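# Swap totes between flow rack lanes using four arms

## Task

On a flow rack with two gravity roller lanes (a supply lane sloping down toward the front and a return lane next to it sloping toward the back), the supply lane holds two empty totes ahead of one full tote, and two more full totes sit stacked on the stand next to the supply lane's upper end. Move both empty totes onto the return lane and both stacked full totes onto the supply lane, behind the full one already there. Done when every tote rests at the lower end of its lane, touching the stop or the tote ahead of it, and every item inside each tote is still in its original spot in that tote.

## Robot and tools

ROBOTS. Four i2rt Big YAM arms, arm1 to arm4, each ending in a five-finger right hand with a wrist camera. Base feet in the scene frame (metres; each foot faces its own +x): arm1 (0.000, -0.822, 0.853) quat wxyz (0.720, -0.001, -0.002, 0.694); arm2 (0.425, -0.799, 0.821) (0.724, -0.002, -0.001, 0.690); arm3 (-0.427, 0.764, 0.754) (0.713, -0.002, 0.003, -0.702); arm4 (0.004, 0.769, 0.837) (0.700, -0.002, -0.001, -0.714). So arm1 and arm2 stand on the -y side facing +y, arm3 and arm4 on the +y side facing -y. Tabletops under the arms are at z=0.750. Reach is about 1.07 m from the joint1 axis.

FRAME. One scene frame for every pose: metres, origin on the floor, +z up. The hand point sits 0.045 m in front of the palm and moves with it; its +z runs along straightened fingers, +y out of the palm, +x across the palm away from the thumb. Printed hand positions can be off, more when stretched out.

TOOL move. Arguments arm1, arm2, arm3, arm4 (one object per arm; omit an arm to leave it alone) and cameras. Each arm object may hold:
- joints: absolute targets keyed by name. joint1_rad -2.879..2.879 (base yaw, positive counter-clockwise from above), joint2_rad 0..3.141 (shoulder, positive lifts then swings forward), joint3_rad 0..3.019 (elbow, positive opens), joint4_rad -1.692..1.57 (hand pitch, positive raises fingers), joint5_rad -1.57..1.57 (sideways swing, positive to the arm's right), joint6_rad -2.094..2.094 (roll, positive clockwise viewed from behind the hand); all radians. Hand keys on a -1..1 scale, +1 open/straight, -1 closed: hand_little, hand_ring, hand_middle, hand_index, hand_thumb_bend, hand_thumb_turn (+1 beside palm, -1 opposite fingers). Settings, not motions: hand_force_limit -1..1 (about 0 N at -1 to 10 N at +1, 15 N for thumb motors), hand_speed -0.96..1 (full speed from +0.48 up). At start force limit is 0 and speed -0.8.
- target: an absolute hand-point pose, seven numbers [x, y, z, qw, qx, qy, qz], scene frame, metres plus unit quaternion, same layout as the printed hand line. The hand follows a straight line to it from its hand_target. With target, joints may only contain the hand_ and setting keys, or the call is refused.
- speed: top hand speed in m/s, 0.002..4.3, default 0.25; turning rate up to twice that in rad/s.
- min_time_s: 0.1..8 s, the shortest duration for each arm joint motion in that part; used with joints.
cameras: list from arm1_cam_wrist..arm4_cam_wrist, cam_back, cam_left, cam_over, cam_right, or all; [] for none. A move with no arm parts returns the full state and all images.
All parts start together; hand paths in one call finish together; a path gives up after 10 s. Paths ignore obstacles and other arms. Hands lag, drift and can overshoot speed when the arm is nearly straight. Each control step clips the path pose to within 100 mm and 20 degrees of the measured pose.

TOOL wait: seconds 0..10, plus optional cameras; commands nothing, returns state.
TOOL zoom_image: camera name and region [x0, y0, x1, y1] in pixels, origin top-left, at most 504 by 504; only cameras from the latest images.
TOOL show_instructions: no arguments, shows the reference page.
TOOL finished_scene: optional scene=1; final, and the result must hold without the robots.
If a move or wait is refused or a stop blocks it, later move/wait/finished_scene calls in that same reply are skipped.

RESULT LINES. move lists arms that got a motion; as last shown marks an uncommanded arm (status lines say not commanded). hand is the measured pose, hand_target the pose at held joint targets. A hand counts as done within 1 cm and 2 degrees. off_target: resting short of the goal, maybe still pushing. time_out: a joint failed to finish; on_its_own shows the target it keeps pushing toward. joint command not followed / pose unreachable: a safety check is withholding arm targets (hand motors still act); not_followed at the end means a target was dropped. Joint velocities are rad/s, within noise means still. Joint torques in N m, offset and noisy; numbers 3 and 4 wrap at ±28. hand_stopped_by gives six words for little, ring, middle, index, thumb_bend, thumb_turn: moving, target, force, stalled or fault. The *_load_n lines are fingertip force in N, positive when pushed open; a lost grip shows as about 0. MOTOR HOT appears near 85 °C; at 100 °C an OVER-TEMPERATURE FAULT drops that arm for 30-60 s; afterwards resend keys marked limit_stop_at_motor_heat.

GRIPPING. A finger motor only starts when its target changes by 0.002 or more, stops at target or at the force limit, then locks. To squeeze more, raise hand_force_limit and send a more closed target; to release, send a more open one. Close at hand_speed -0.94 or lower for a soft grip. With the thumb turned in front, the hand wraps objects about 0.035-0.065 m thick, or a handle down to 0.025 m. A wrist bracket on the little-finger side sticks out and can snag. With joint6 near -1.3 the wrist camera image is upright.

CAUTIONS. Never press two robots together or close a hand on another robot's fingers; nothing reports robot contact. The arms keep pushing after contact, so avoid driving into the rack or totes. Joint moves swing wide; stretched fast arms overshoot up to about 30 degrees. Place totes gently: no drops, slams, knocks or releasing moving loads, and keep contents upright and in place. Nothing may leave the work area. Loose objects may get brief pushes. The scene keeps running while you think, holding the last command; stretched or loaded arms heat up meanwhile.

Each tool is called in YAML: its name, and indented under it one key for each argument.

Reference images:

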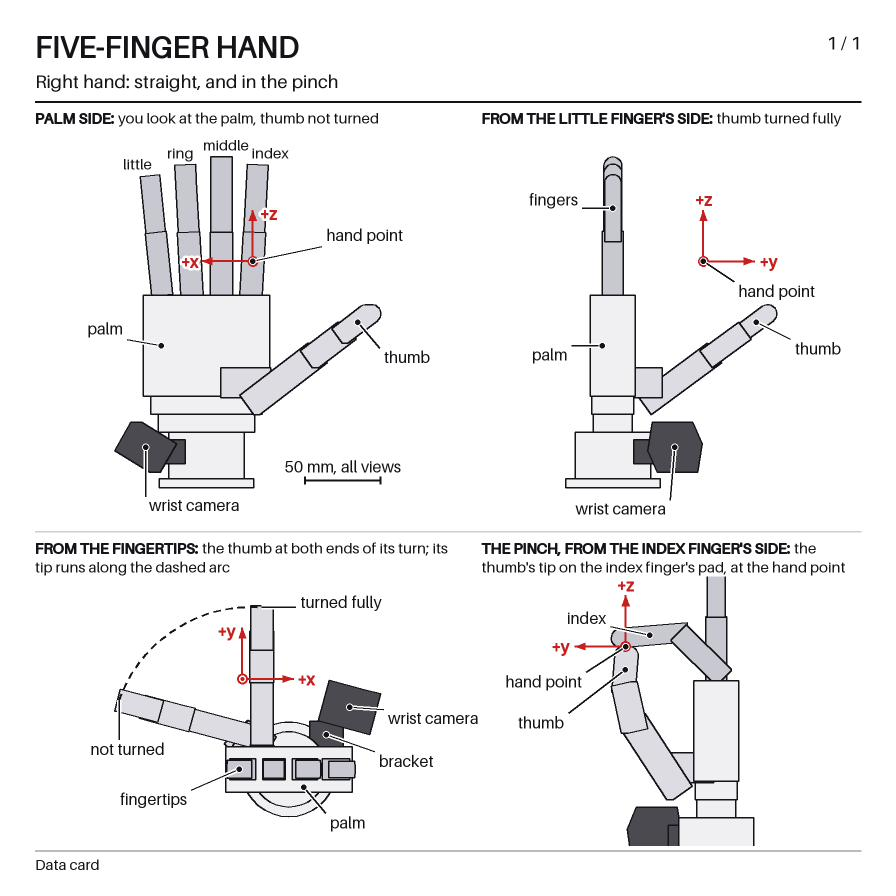

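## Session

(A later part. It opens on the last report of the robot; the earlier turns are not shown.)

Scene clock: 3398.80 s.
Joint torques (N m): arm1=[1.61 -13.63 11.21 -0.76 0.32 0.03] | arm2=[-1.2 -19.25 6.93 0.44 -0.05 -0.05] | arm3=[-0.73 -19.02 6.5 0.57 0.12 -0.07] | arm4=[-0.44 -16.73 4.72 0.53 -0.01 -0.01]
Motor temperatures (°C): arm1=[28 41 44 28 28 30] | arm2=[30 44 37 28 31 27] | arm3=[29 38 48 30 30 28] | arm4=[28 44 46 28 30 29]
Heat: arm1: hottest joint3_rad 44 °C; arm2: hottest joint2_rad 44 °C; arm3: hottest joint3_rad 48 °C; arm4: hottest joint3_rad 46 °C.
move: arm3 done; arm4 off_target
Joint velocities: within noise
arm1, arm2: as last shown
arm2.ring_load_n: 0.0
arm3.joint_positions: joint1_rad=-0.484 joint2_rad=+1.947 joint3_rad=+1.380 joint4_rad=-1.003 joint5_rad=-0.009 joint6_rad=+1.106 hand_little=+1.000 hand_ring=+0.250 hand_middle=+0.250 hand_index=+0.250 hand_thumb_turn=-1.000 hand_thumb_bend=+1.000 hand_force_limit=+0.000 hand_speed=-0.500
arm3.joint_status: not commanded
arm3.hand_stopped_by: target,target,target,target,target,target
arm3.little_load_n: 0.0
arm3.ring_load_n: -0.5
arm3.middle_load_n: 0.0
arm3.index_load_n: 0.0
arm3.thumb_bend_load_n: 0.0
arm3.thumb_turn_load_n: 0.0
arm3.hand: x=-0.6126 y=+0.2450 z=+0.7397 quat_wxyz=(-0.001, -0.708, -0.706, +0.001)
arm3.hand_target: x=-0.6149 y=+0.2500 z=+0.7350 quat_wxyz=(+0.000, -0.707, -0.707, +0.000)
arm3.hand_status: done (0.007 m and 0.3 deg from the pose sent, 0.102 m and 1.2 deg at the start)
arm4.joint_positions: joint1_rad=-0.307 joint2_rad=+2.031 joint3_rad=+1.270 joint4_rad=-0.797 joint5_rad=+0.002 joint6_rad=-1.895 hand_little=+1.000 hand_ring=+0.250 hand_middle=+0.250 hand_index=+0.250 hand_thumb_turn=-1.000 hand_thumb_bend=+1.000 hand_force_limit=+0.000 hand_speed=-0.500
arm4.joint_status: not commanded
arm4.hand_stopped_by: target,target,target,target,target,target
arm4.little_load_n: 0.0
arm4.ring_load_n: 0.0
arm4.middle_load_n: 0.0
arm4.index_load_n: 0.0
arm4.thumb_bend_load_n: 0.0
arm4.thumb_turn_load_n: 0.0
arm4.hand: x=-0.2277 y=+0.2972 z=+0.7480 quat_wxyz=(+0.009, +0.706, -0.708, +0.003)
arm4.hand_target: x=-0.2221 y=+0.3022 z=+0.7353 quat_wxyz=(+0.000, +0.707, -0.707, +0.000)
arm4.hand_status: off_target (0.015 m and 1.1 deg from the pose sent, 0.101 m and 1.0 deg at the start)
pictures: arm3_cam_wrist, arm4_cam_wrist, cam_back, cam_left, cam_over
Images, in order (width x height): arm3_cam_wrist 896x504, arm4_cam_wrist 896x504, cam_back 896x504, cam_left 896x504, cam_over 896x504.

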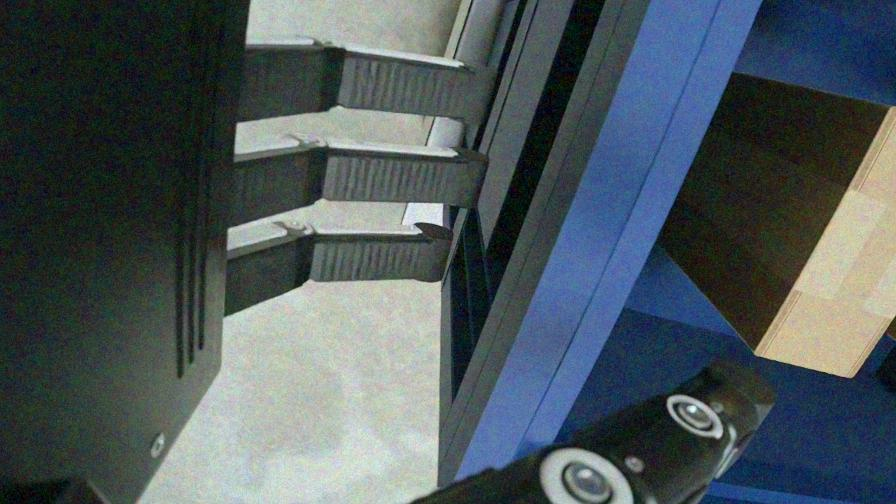

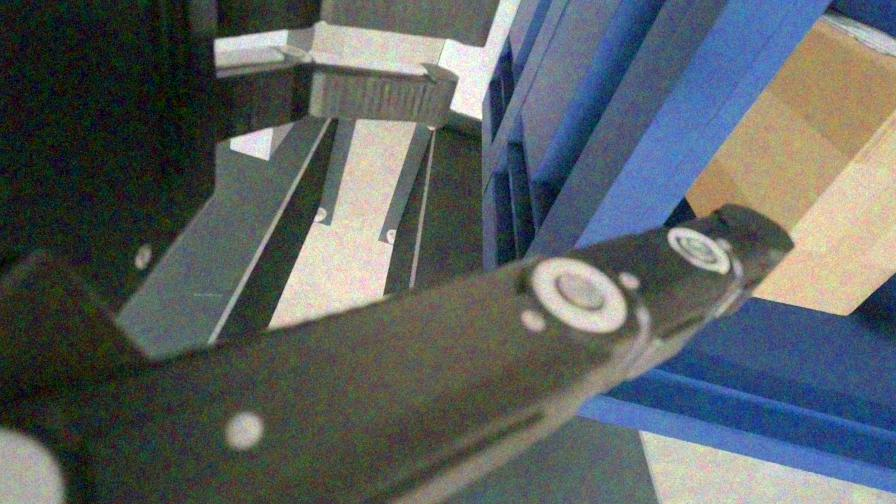

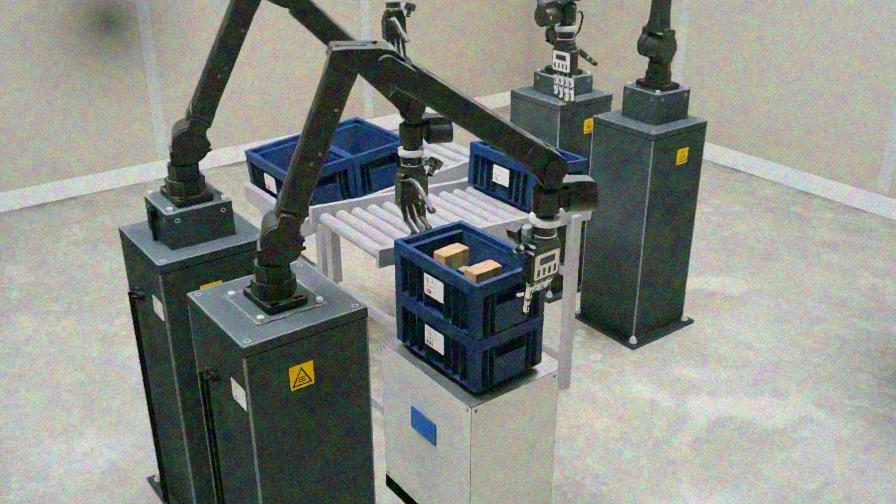

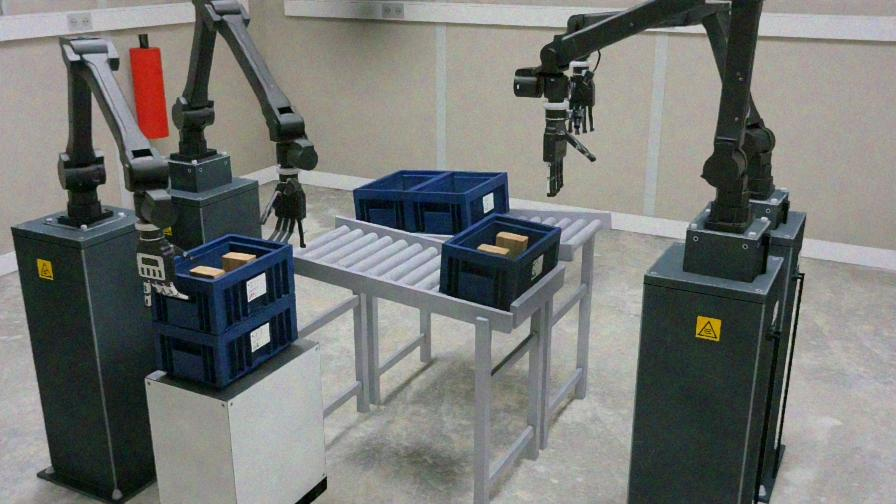

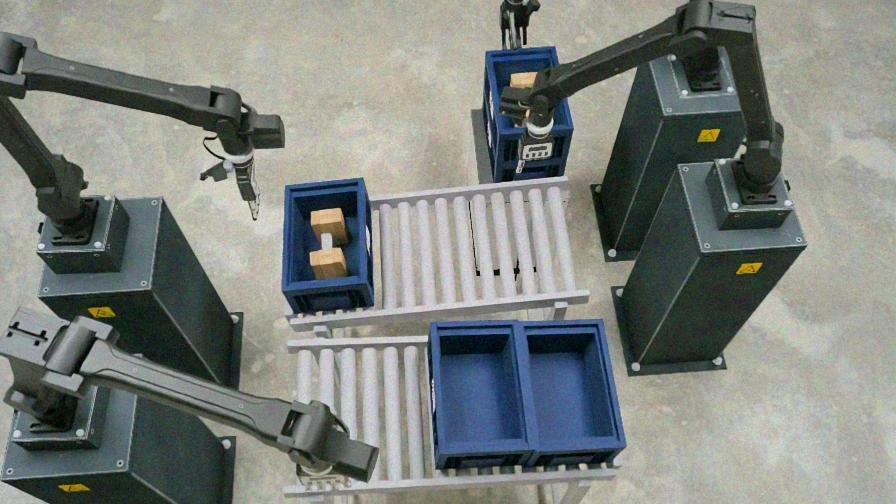

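move:
  arm3: {"target":[-0.615,0.25,0.708,0,0.7071,0.7071,0],"speed":0.1}
  arm4: {"target":[-0.222,0.304,0.700,0,0.7071,-0.7071,0],"speed":0.1}
  cameras: ["cam_over","cam_left","cam_back","arm3_cam_wrist","arm4_cam_wrist"]

zoom_image:
  camera: "cam_left"
  region: [110, 180, 310, 350]

zoom_image:
  camera: "cam_over"
  region: [450, 0, 610, 190]

Scene clock: 3414.73 s.
Joint torques (N m): arm1=[1.49 -13.8 11.22 -0.77 0.31 0.02] | arm2=[-1.14 -19.49 6.87 0.46 -0.06 -0.04] | arm3=[-0.97 -16.85 6.28 0.98 0.11 -0.09] | arm4=[-0.5 -16.15 4.37 0.47 -0.03 -0.04]
Motor temperatures (°C): arm1=[28 41 44 28 28 30] | arm2=[30 44 37 28 31 27] | arm3=[29 38 47 30 30 28] | arm4=[28 46 45 28 30 29]
Heat: arm1: hottest joint3_rad 44 °C; arm2: hottest joint2_rad 44 °C; arm3: hottest joint3_rad 47 °C; arm4: hottest joint2_rad 46 °C.
move: arm3 off_target; arm4 off_target
Joint velocities: within noise
arm1, arm2: as last shown
arm3.joint_positions: joint1_rad=-0.484 joint2_rad=+1.968 joint3_rad=+1.361 joint4_rad=-0.944 joint5_rad=-0.009 joint6_rad=+1.106 hand_little=+1.000 hand_ring=+0.250 hand_middle=+0.250 hand_index=+0.250 hand_thumb_turn=-1.000 hand_thumb_bend=+1.000 hand_force_limit=+0.000 hand_speed=-0.500
arm3.joint_status: not commanded
arm3.hand_stopped_by: target,target,target,target,target,target
arm3.little_load_n: 0.0
arm3.ring_load_n: 0.0
arm3.middle_load_n: 0.0
arm3.index_load_n: 0.0
arm3.thumb_bend_load_n: 0.0
arm3.thumb_turn_load_n: 0.0
arm3.hand: x=-0.6143 y=+0.2420 z=+0.7227 quat_wxyz=(-0.004, -0.708, -0.706, +0.010)
arm3.hand_target: x=-0.6148 y=+0.2503 z=+0.7083 quat_wxyz=(+0.000, -0.707, -0.707, +0.000)
arm3.hand_status: off_target (0.017 m and 1.3 deg from the pose sent, 0.032 m and 0.3 deg at the start)
arm4.joint_positions: joint1_rad=-0.307 joint2_rad=+2.092 joint3_rad=+1.259 joint4_rad=-0.719 joint5_rad=+0.003 joint6_rad=-1.895 hand_little=+1.000 hand_ring=+0.250 hand_middle=+0.250 hand_index=+0.250 hand_thumb_turn=-1.000 hand_thumb_bend=+1.000 hand_force_limit=+0.000 hand_speed=-0.500
arm4.joint_status: not commanded
arm4.hand_stopped_by: target,target,target,target,target,target
arm4.little_load_n: -0.5
arm4.ring_load_n: 0.0
arm4.middle_load_n: 0.0
arm4.index_load_n: 0.0
arm4.thumb_bend_load_n: 0.0
arm4.thumb_turn_load_n: 0.0
arm4.hand: x=-0.2279 y=+0.2971 z=+0.7141 quat_wxyz=(+0.011, +0.706, -0.708, +0.004)
arm4.hand_target: x=-0.2221 y=+0.3043 z=+0.7005 quat_wxyz=(+0.000, +0.707, -0.707, +0.000)
arm4.hand_status: off_target (0.017 m and 1.4 deg from the pose sent, 0.049 m and 1.1 deg at the start)
pictures: arm3_cam_wrist, arm4_cam_wrist, cam_back, cam_left, cam_over
Images, in order (width x height): arm3_cam_wrist 896x504, arm4_cam_wrist 896x504, cam_back 896x504, cam_left 896x504, cam_over 896x504.

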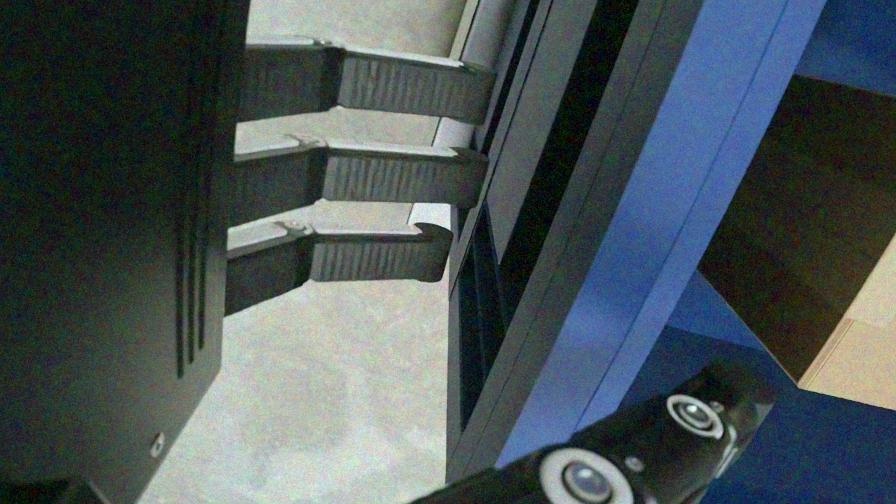

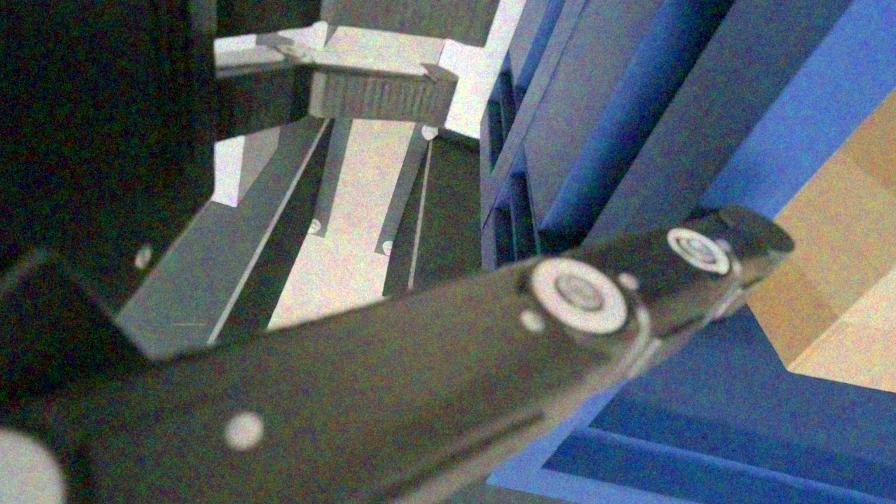

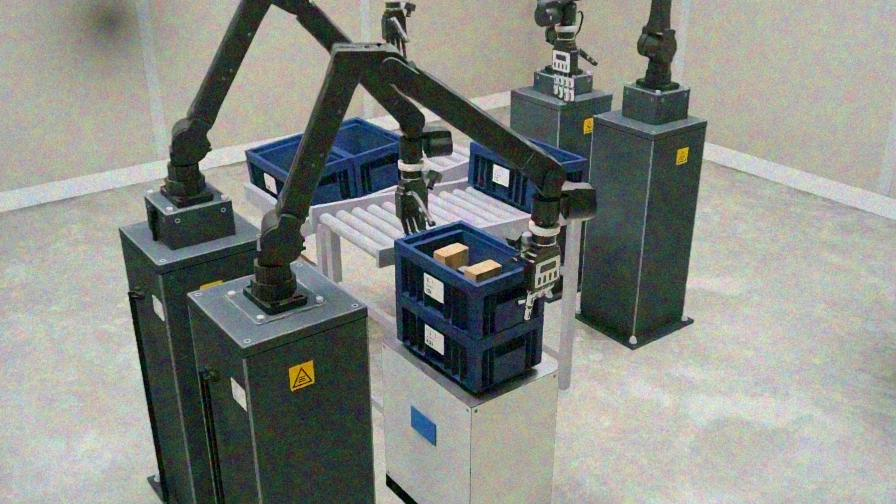

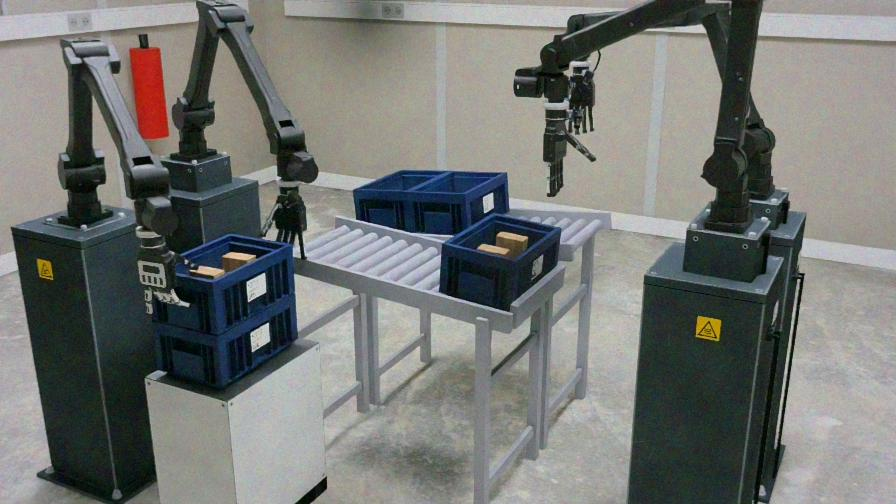

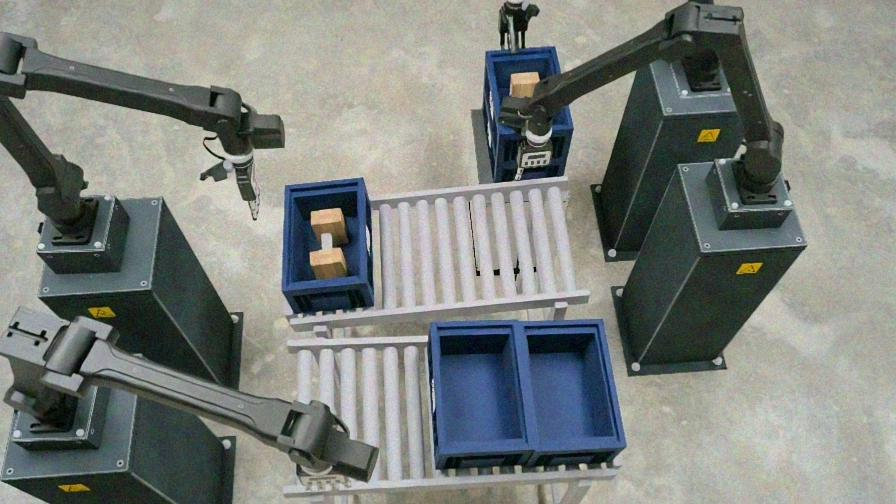

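Scaled by 2.520.

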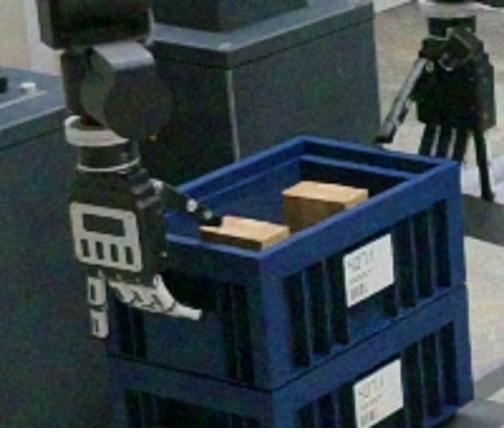

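Scaled by 2.653.

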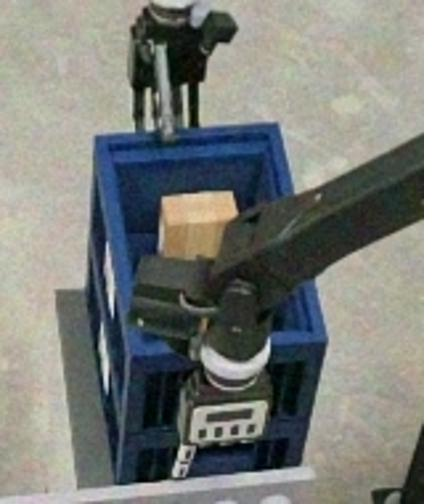

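move:
  arm3: {"target":[-0.560,0.252,0.706,0,0.7071,0.7071,0],"speed":0.06}
  arm4: {"target":[-0.262,0.306,0.702,0,0.7071,-0.7071,0],"speed":0.06}
  cameras: ["cam_over","cam_left","cam_back","arm3_cam_wrist","arm4_cam_wrist"]

zoom_image:
  camera: "cam_left"
  region: [110, 180, 310, 350]

zoom_image:
  camera: "cam_over"
  region: [450, 0, 610, 190]

Scene clock: 3430.50 s.
Joint torques (N m): arm1=[1.61 -13.8 11.22 -0.79 0.31 0.03] | arm2=[-1.08 -19.19 6.9 0.43 -0.06 -0.04] | arm3=[4.42 -18.02 5.42 0.4 -1.16 0.15] | arm4=[-1.38 -16.56 7.13 -0.39 0.04 -0.11]
Motor temperatures (°C): arm1=[28 41 44 28 28 30] | arm2=[30 44 37 28 31 27] | arm3=[29 38 47 30 30 28] | arm4=[28 46 45 28 30 29]
Heat: arm1: hottest joint3_rad 44 °C; arm2: hottest joint2_rad 44 °C; arm3: hottest joint3_rad 47 °C; arm4: hottest joint2_rad 46 °C.
move: arm3 off_target; arm4 off_target
Joint velocities: within noise
arm1, arm2: as last shown
arm3.joint_positions: joint1_rad=-0.445 joint2_rad=+1.941 joint3_rad=+1.283 joint4_rad=-0.896 joint5_rad=+0.023 joint6_rad=+1.173 hand_little=+1.000 hand_ring=+0.250 hand_middle=+0.250 hand_index=+0.250 hand_thumb_turn=-1.000 hand_thumb_bend=+1.000 hand_force_limit=+0.000 hand_speed=-0.500
arm3.joint_status: not commanded
arm3.hand_stopped_by: target,target,target,target,target,target
arm3.little_load_n: 0.0
arm3.ring_load_n: 0.0
arm3.middle_load_n: 5.0
arm3.index_load_n: 0.0
arm3.thumb_bend_load_n: 0.0
arm3.thumb_turn_load_n: 0.0
arm3.hand: x=-0.5930 y=+0.2528 z=+0.7102 quat_wxyz=(+0.011, -0.718, -0.696, +0.015)
arm3.hand_target: x=-0.5611 y=+0.2530 z=+0.7061 quat_wxyz=(+0.001, -0.707, -0.707, +0.000)
arm3.hand_status: off_target (0.033 m and 2.7 deg from the pose sent, 0.058 m and 1.3 deg at the start)
arm4.joint_positions: joint1_rad=-0.364 joint2_rad=+2.105 joint3_rad=+1.259 joint4_rad=-0.724 joint5_rad=+0.002 joint6_rad=-1.957 hand_little=+1.000 hand_ring=+0.250 hand_middle=+0.250 hand_index=+0.250 hand_thumb_turn=-1.000 hand_thumb_bend=+1.000 hand_force_limit=+0.000 hand_speed=-0.500
arm4.joint_status: not commanded
arm4.hand_stopped_by: target,target,target,target,target,target
arm4.little_load_n: 0.0
arm4.ring_load_n: 0.0
arm4.middle_load_n: 0.0
arm4.index_load_n: 0.0
arm4.thumb_bend_load_n: 0.0
arm4.thumb_turn_load_n: 0.0
arm4.hand: x=-0.2546 y=+0.3118 z=+0.7074 quat_wxyz=(+0.003, +0.708, -0.707, +0.000)
arm4.hand_target: x=-0.2619 y=+0.3062 z=+0.7022 quat_wxyz=(+0.000, +0.707, -0.707, +0.000)
arm4.hand_status: off_target (0.011 m and 0.3 deg from the pose sent, 0.037 m and 1.4 deg at the start)
pictures: arm3_cam_wrist, arm4_cam_wrist, cam_back, cam_left, cam_over
Images, in order (width x height): arm3_cam_wrist 896x504, arm4_cam_wrist 896x504, cam_back 896x504, cam_left 896x504, cam_over 896x504.

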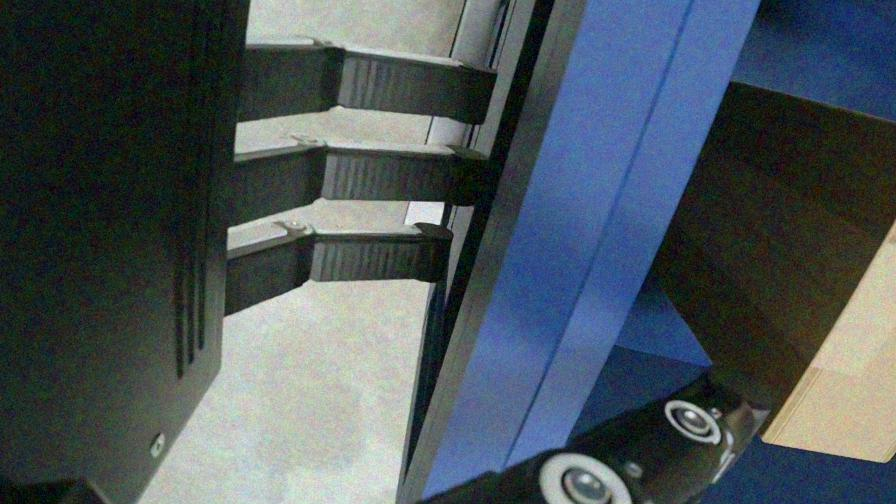

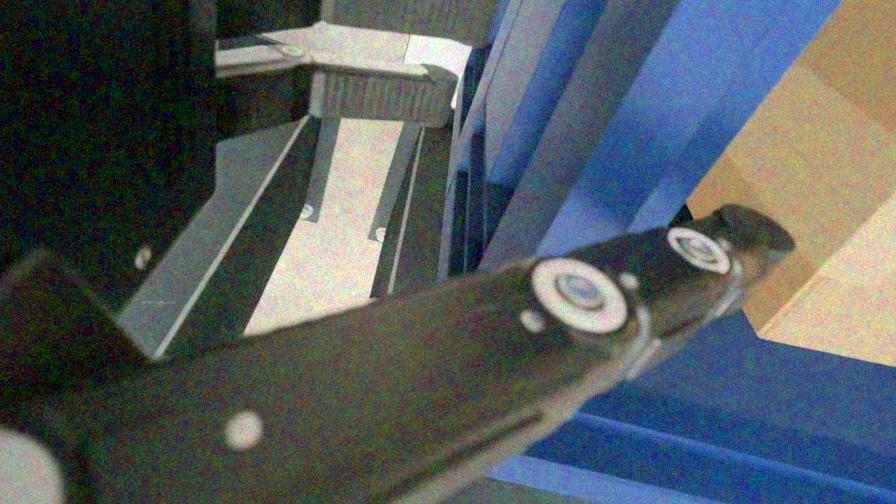

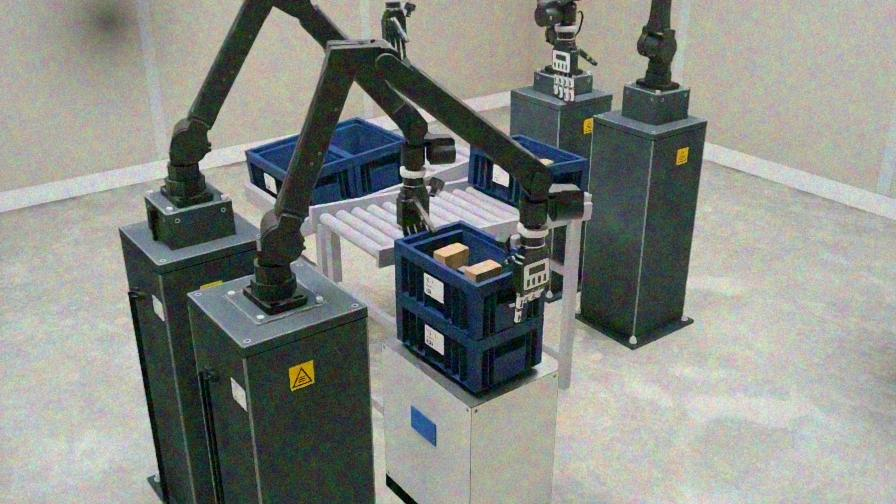

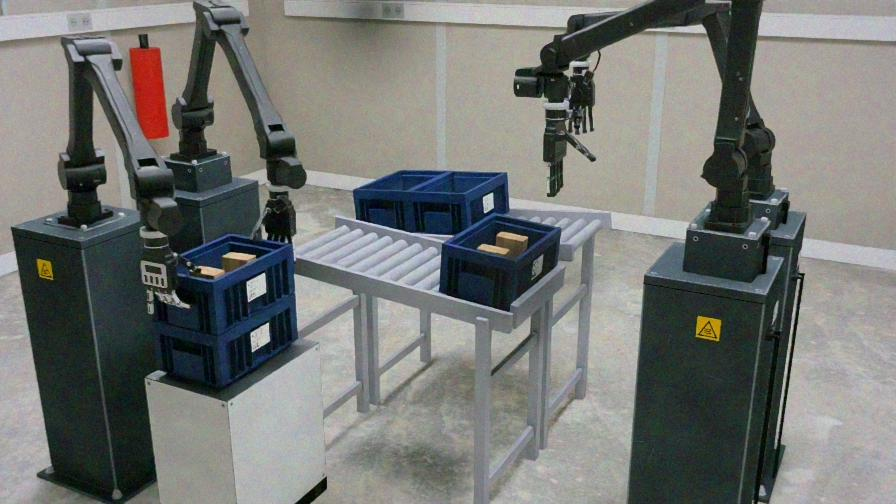

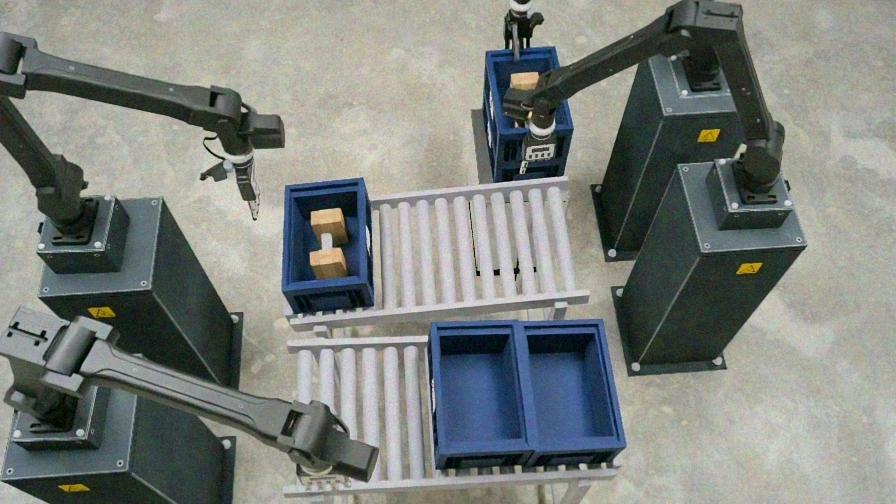

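Scaled by 2.520.

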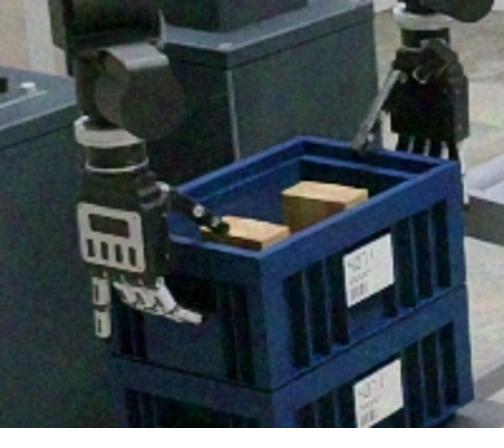

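Scaled by 2.653.

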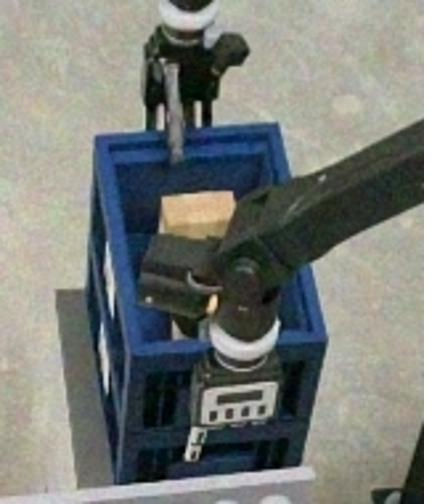

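move:
  arm3: {"target":[-0.595,0.248,0.708,0,0.7071,0.7071,0],"speed":0.06}
  arm4: {"target":[-0.295,0.296,0.702,0,0.7071,-0.7071,0],"speed":0.06}
  cameras: ["cam_over","cam_left","cam_back","arm3_cam_wrist","arm4_cam_wrist"]

zoom_image:
  camera: "cam_left"
  region: [110, 180, 310, 350]

zoom_image:
  camera: "cam_over"
  region: [450, 0, 610, 190]

Scene clock: 3450.73 s.
Joint torques (N m): arm1=[1.55 -13.8 11.22 -0.77 0.31 0.02] | arm2=[-1.14 -19.25 6.91 0.47 -0.06 -0.04] | arm3=[0.5 -16.56 9.58 -0.38 -0.39 -0.15] | arm4=[-2.84 -16.26 8.2 0.06 0.46 -0.2]
Motor temperatures (°C): arm1=[28 41 44 28 28 30] | arm2=[30 44 37 28 31 27] | arm3=[29 39 46 30 32 28] | arm4=[28 47 46 28 30 29]
Heat: arm1: hottest joint3_rad 44 °C; arm2: hottest joint2_rad 44 °C; arm3: hottest joint3_rad 46 °C; arm4: hottest joint2_rad 47 °C.
move: arm3 done; arm4 off_target
Joint velocities: within noise
arm1, arm2: as last shown
arm3.joint_positions: joint1_rad=-0.457 joint2_rad=+1.950 joint3_rad=+1.291 joint4_rad=-0.902 joint5_rad=+0.004 joint6_rad=+1.150 hand_little=+1.000 hand_ring=+0.250 hand_middle=+0.250 hand_index=+0.250 hand_thumb_turn=-1.000 hand_thumb_bend=+1.000 hand_force_limit=+0.000 hand_speed=-0.500
arm3.joint_status: not commanded
arm3.hand_stopped_by: target,target,target,target,target,target
arm3.little_load_n: 0.0
arm3.ring_load_n: 0.0
arm3.middle_load_n: 2.5
arm3.index_load_n: 0.0
arm3.thumb_bend_load_n: 0.0
arm3.thumb_turn_load_n: 0.0
arm3.hand: x=-0.5956 y=+0.2539 z=+0.7096 quat_wxyz=(+0.003, -0.714, -0.700, +0.008)
arm3.hand_target: x=-0.5950 y=+0.2482 z=+0.7079 quat_wxyz=(+0.000, -0.707, -0.707, +0.000)
arm3.hand_status: done (0.006 m and 1.5 deg from the pose sent, 0.006 m and 2.7 deg at the start)
arm4.joint_positions: joint1_rad=-0.393 joint2_rad=+2.139 joint3_rad=+1.324 joint4_rad=-0.777 joint5_rad=-0.008 joint6_rad=-1.998 hand_little=+1.000 hand_ring=+0.250 hand_middle=+0.250 hand_index=+0.250 hand_thumb_turn=-1.000 hand_thumb_bend=+1.000 hand_force_limit=+0.000 hand_speed=-0.500
arm4.joint_status: not commanded
arm4.hand_stopped_by: target,target,target,target,target,target
arm4.little_load_n: 0.0
arm4.ring_load_n: 0.0
arm4.middle_load_n: 1.5
arm4.index_load_n: 0.0
arm4.thumb_bend_load_n: 0.0
arm4.thumb_turn_load_n: 0.0
arm4.hand: x=-0.2721 y=+0.3044 z=+0.7063 quat_wxyz=(-0.009, +0.712, -0.702, +0.001)
arm4.hand_target: x=-0.2945 y=+0.2971 z=+0.7026 quat_wxyz=(+0.000, +0.707, -0.707, +0.000)
arm4.hand_status: off_target (0.025 m and 1.3 deg from the pose sent, 0.044 m and 0.3 deg at the start)
pictures: arm3_cam_wrist, arm4_cam_wrist, cam_back, cam_left, cam_over
Images, in order (width x height): arm3_cam_wrist 896x504, arm4_cam_wrist 896x504, cam_back 896x504, cam_left 896x504, cam_over 896x504.

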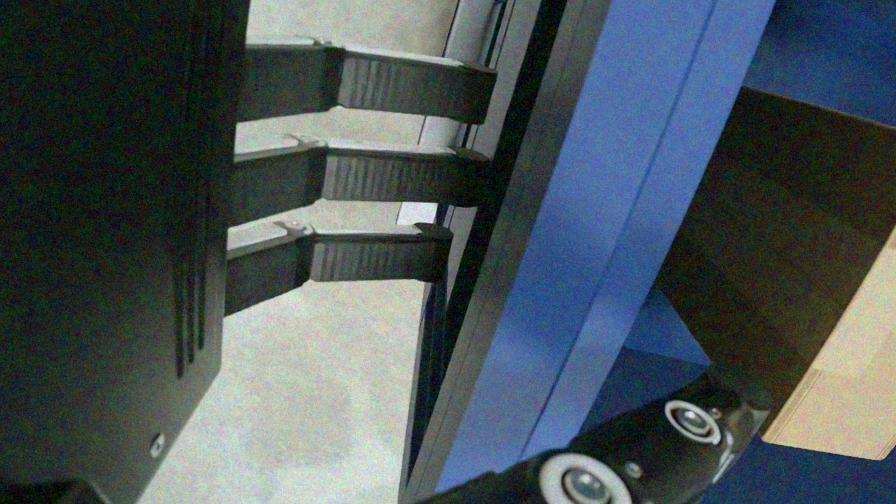

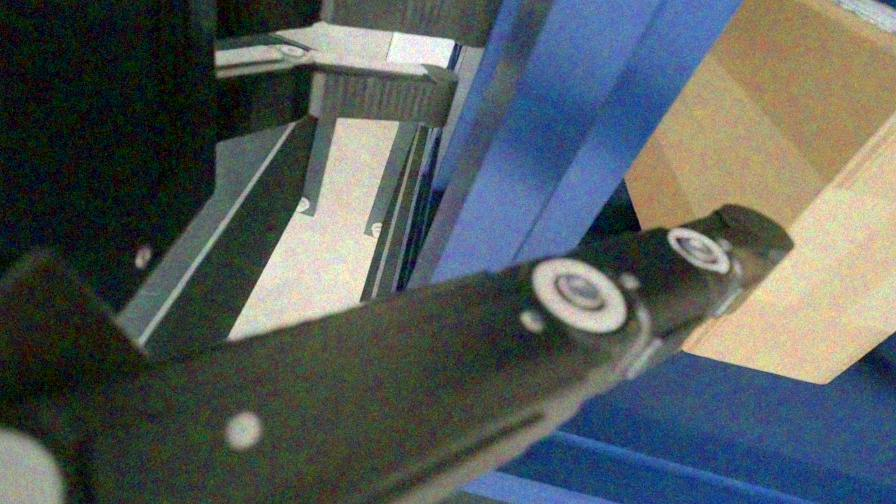

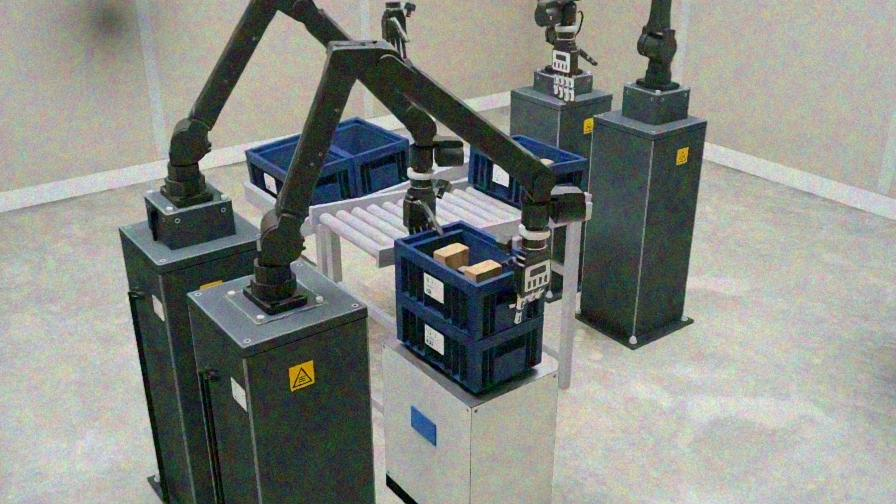

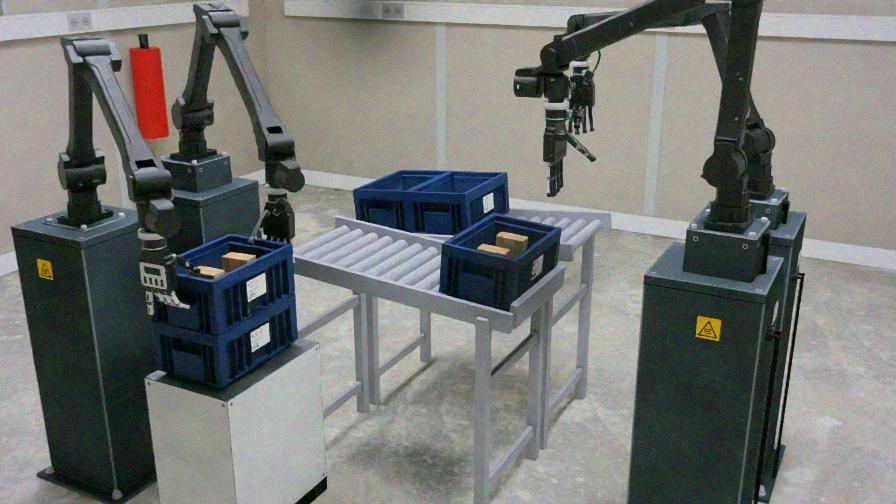

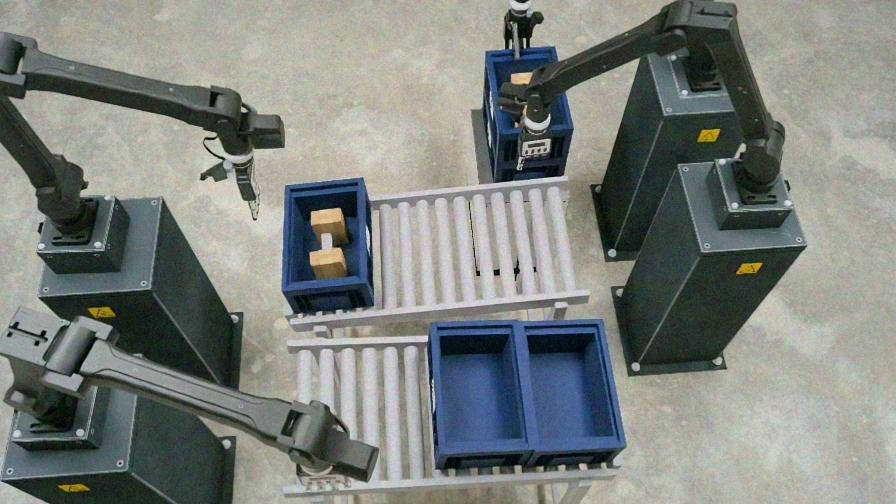

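Scaled by 2.520.

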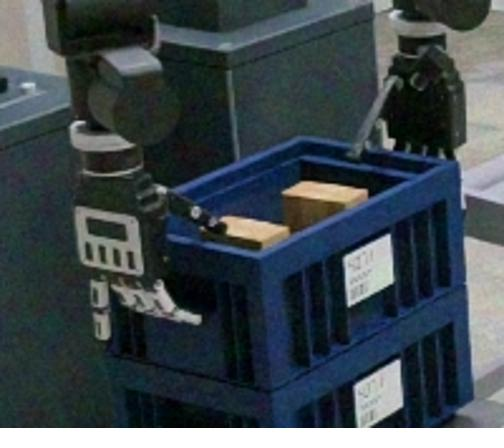

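Scaled by 2.653.

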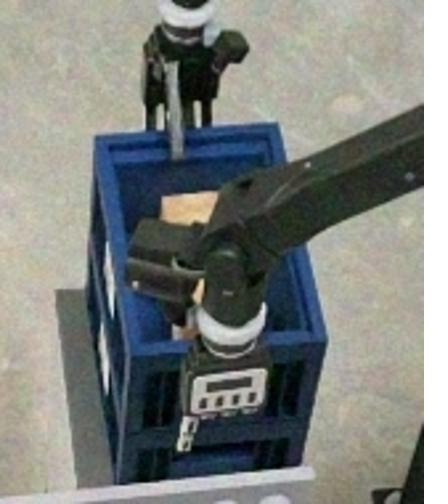

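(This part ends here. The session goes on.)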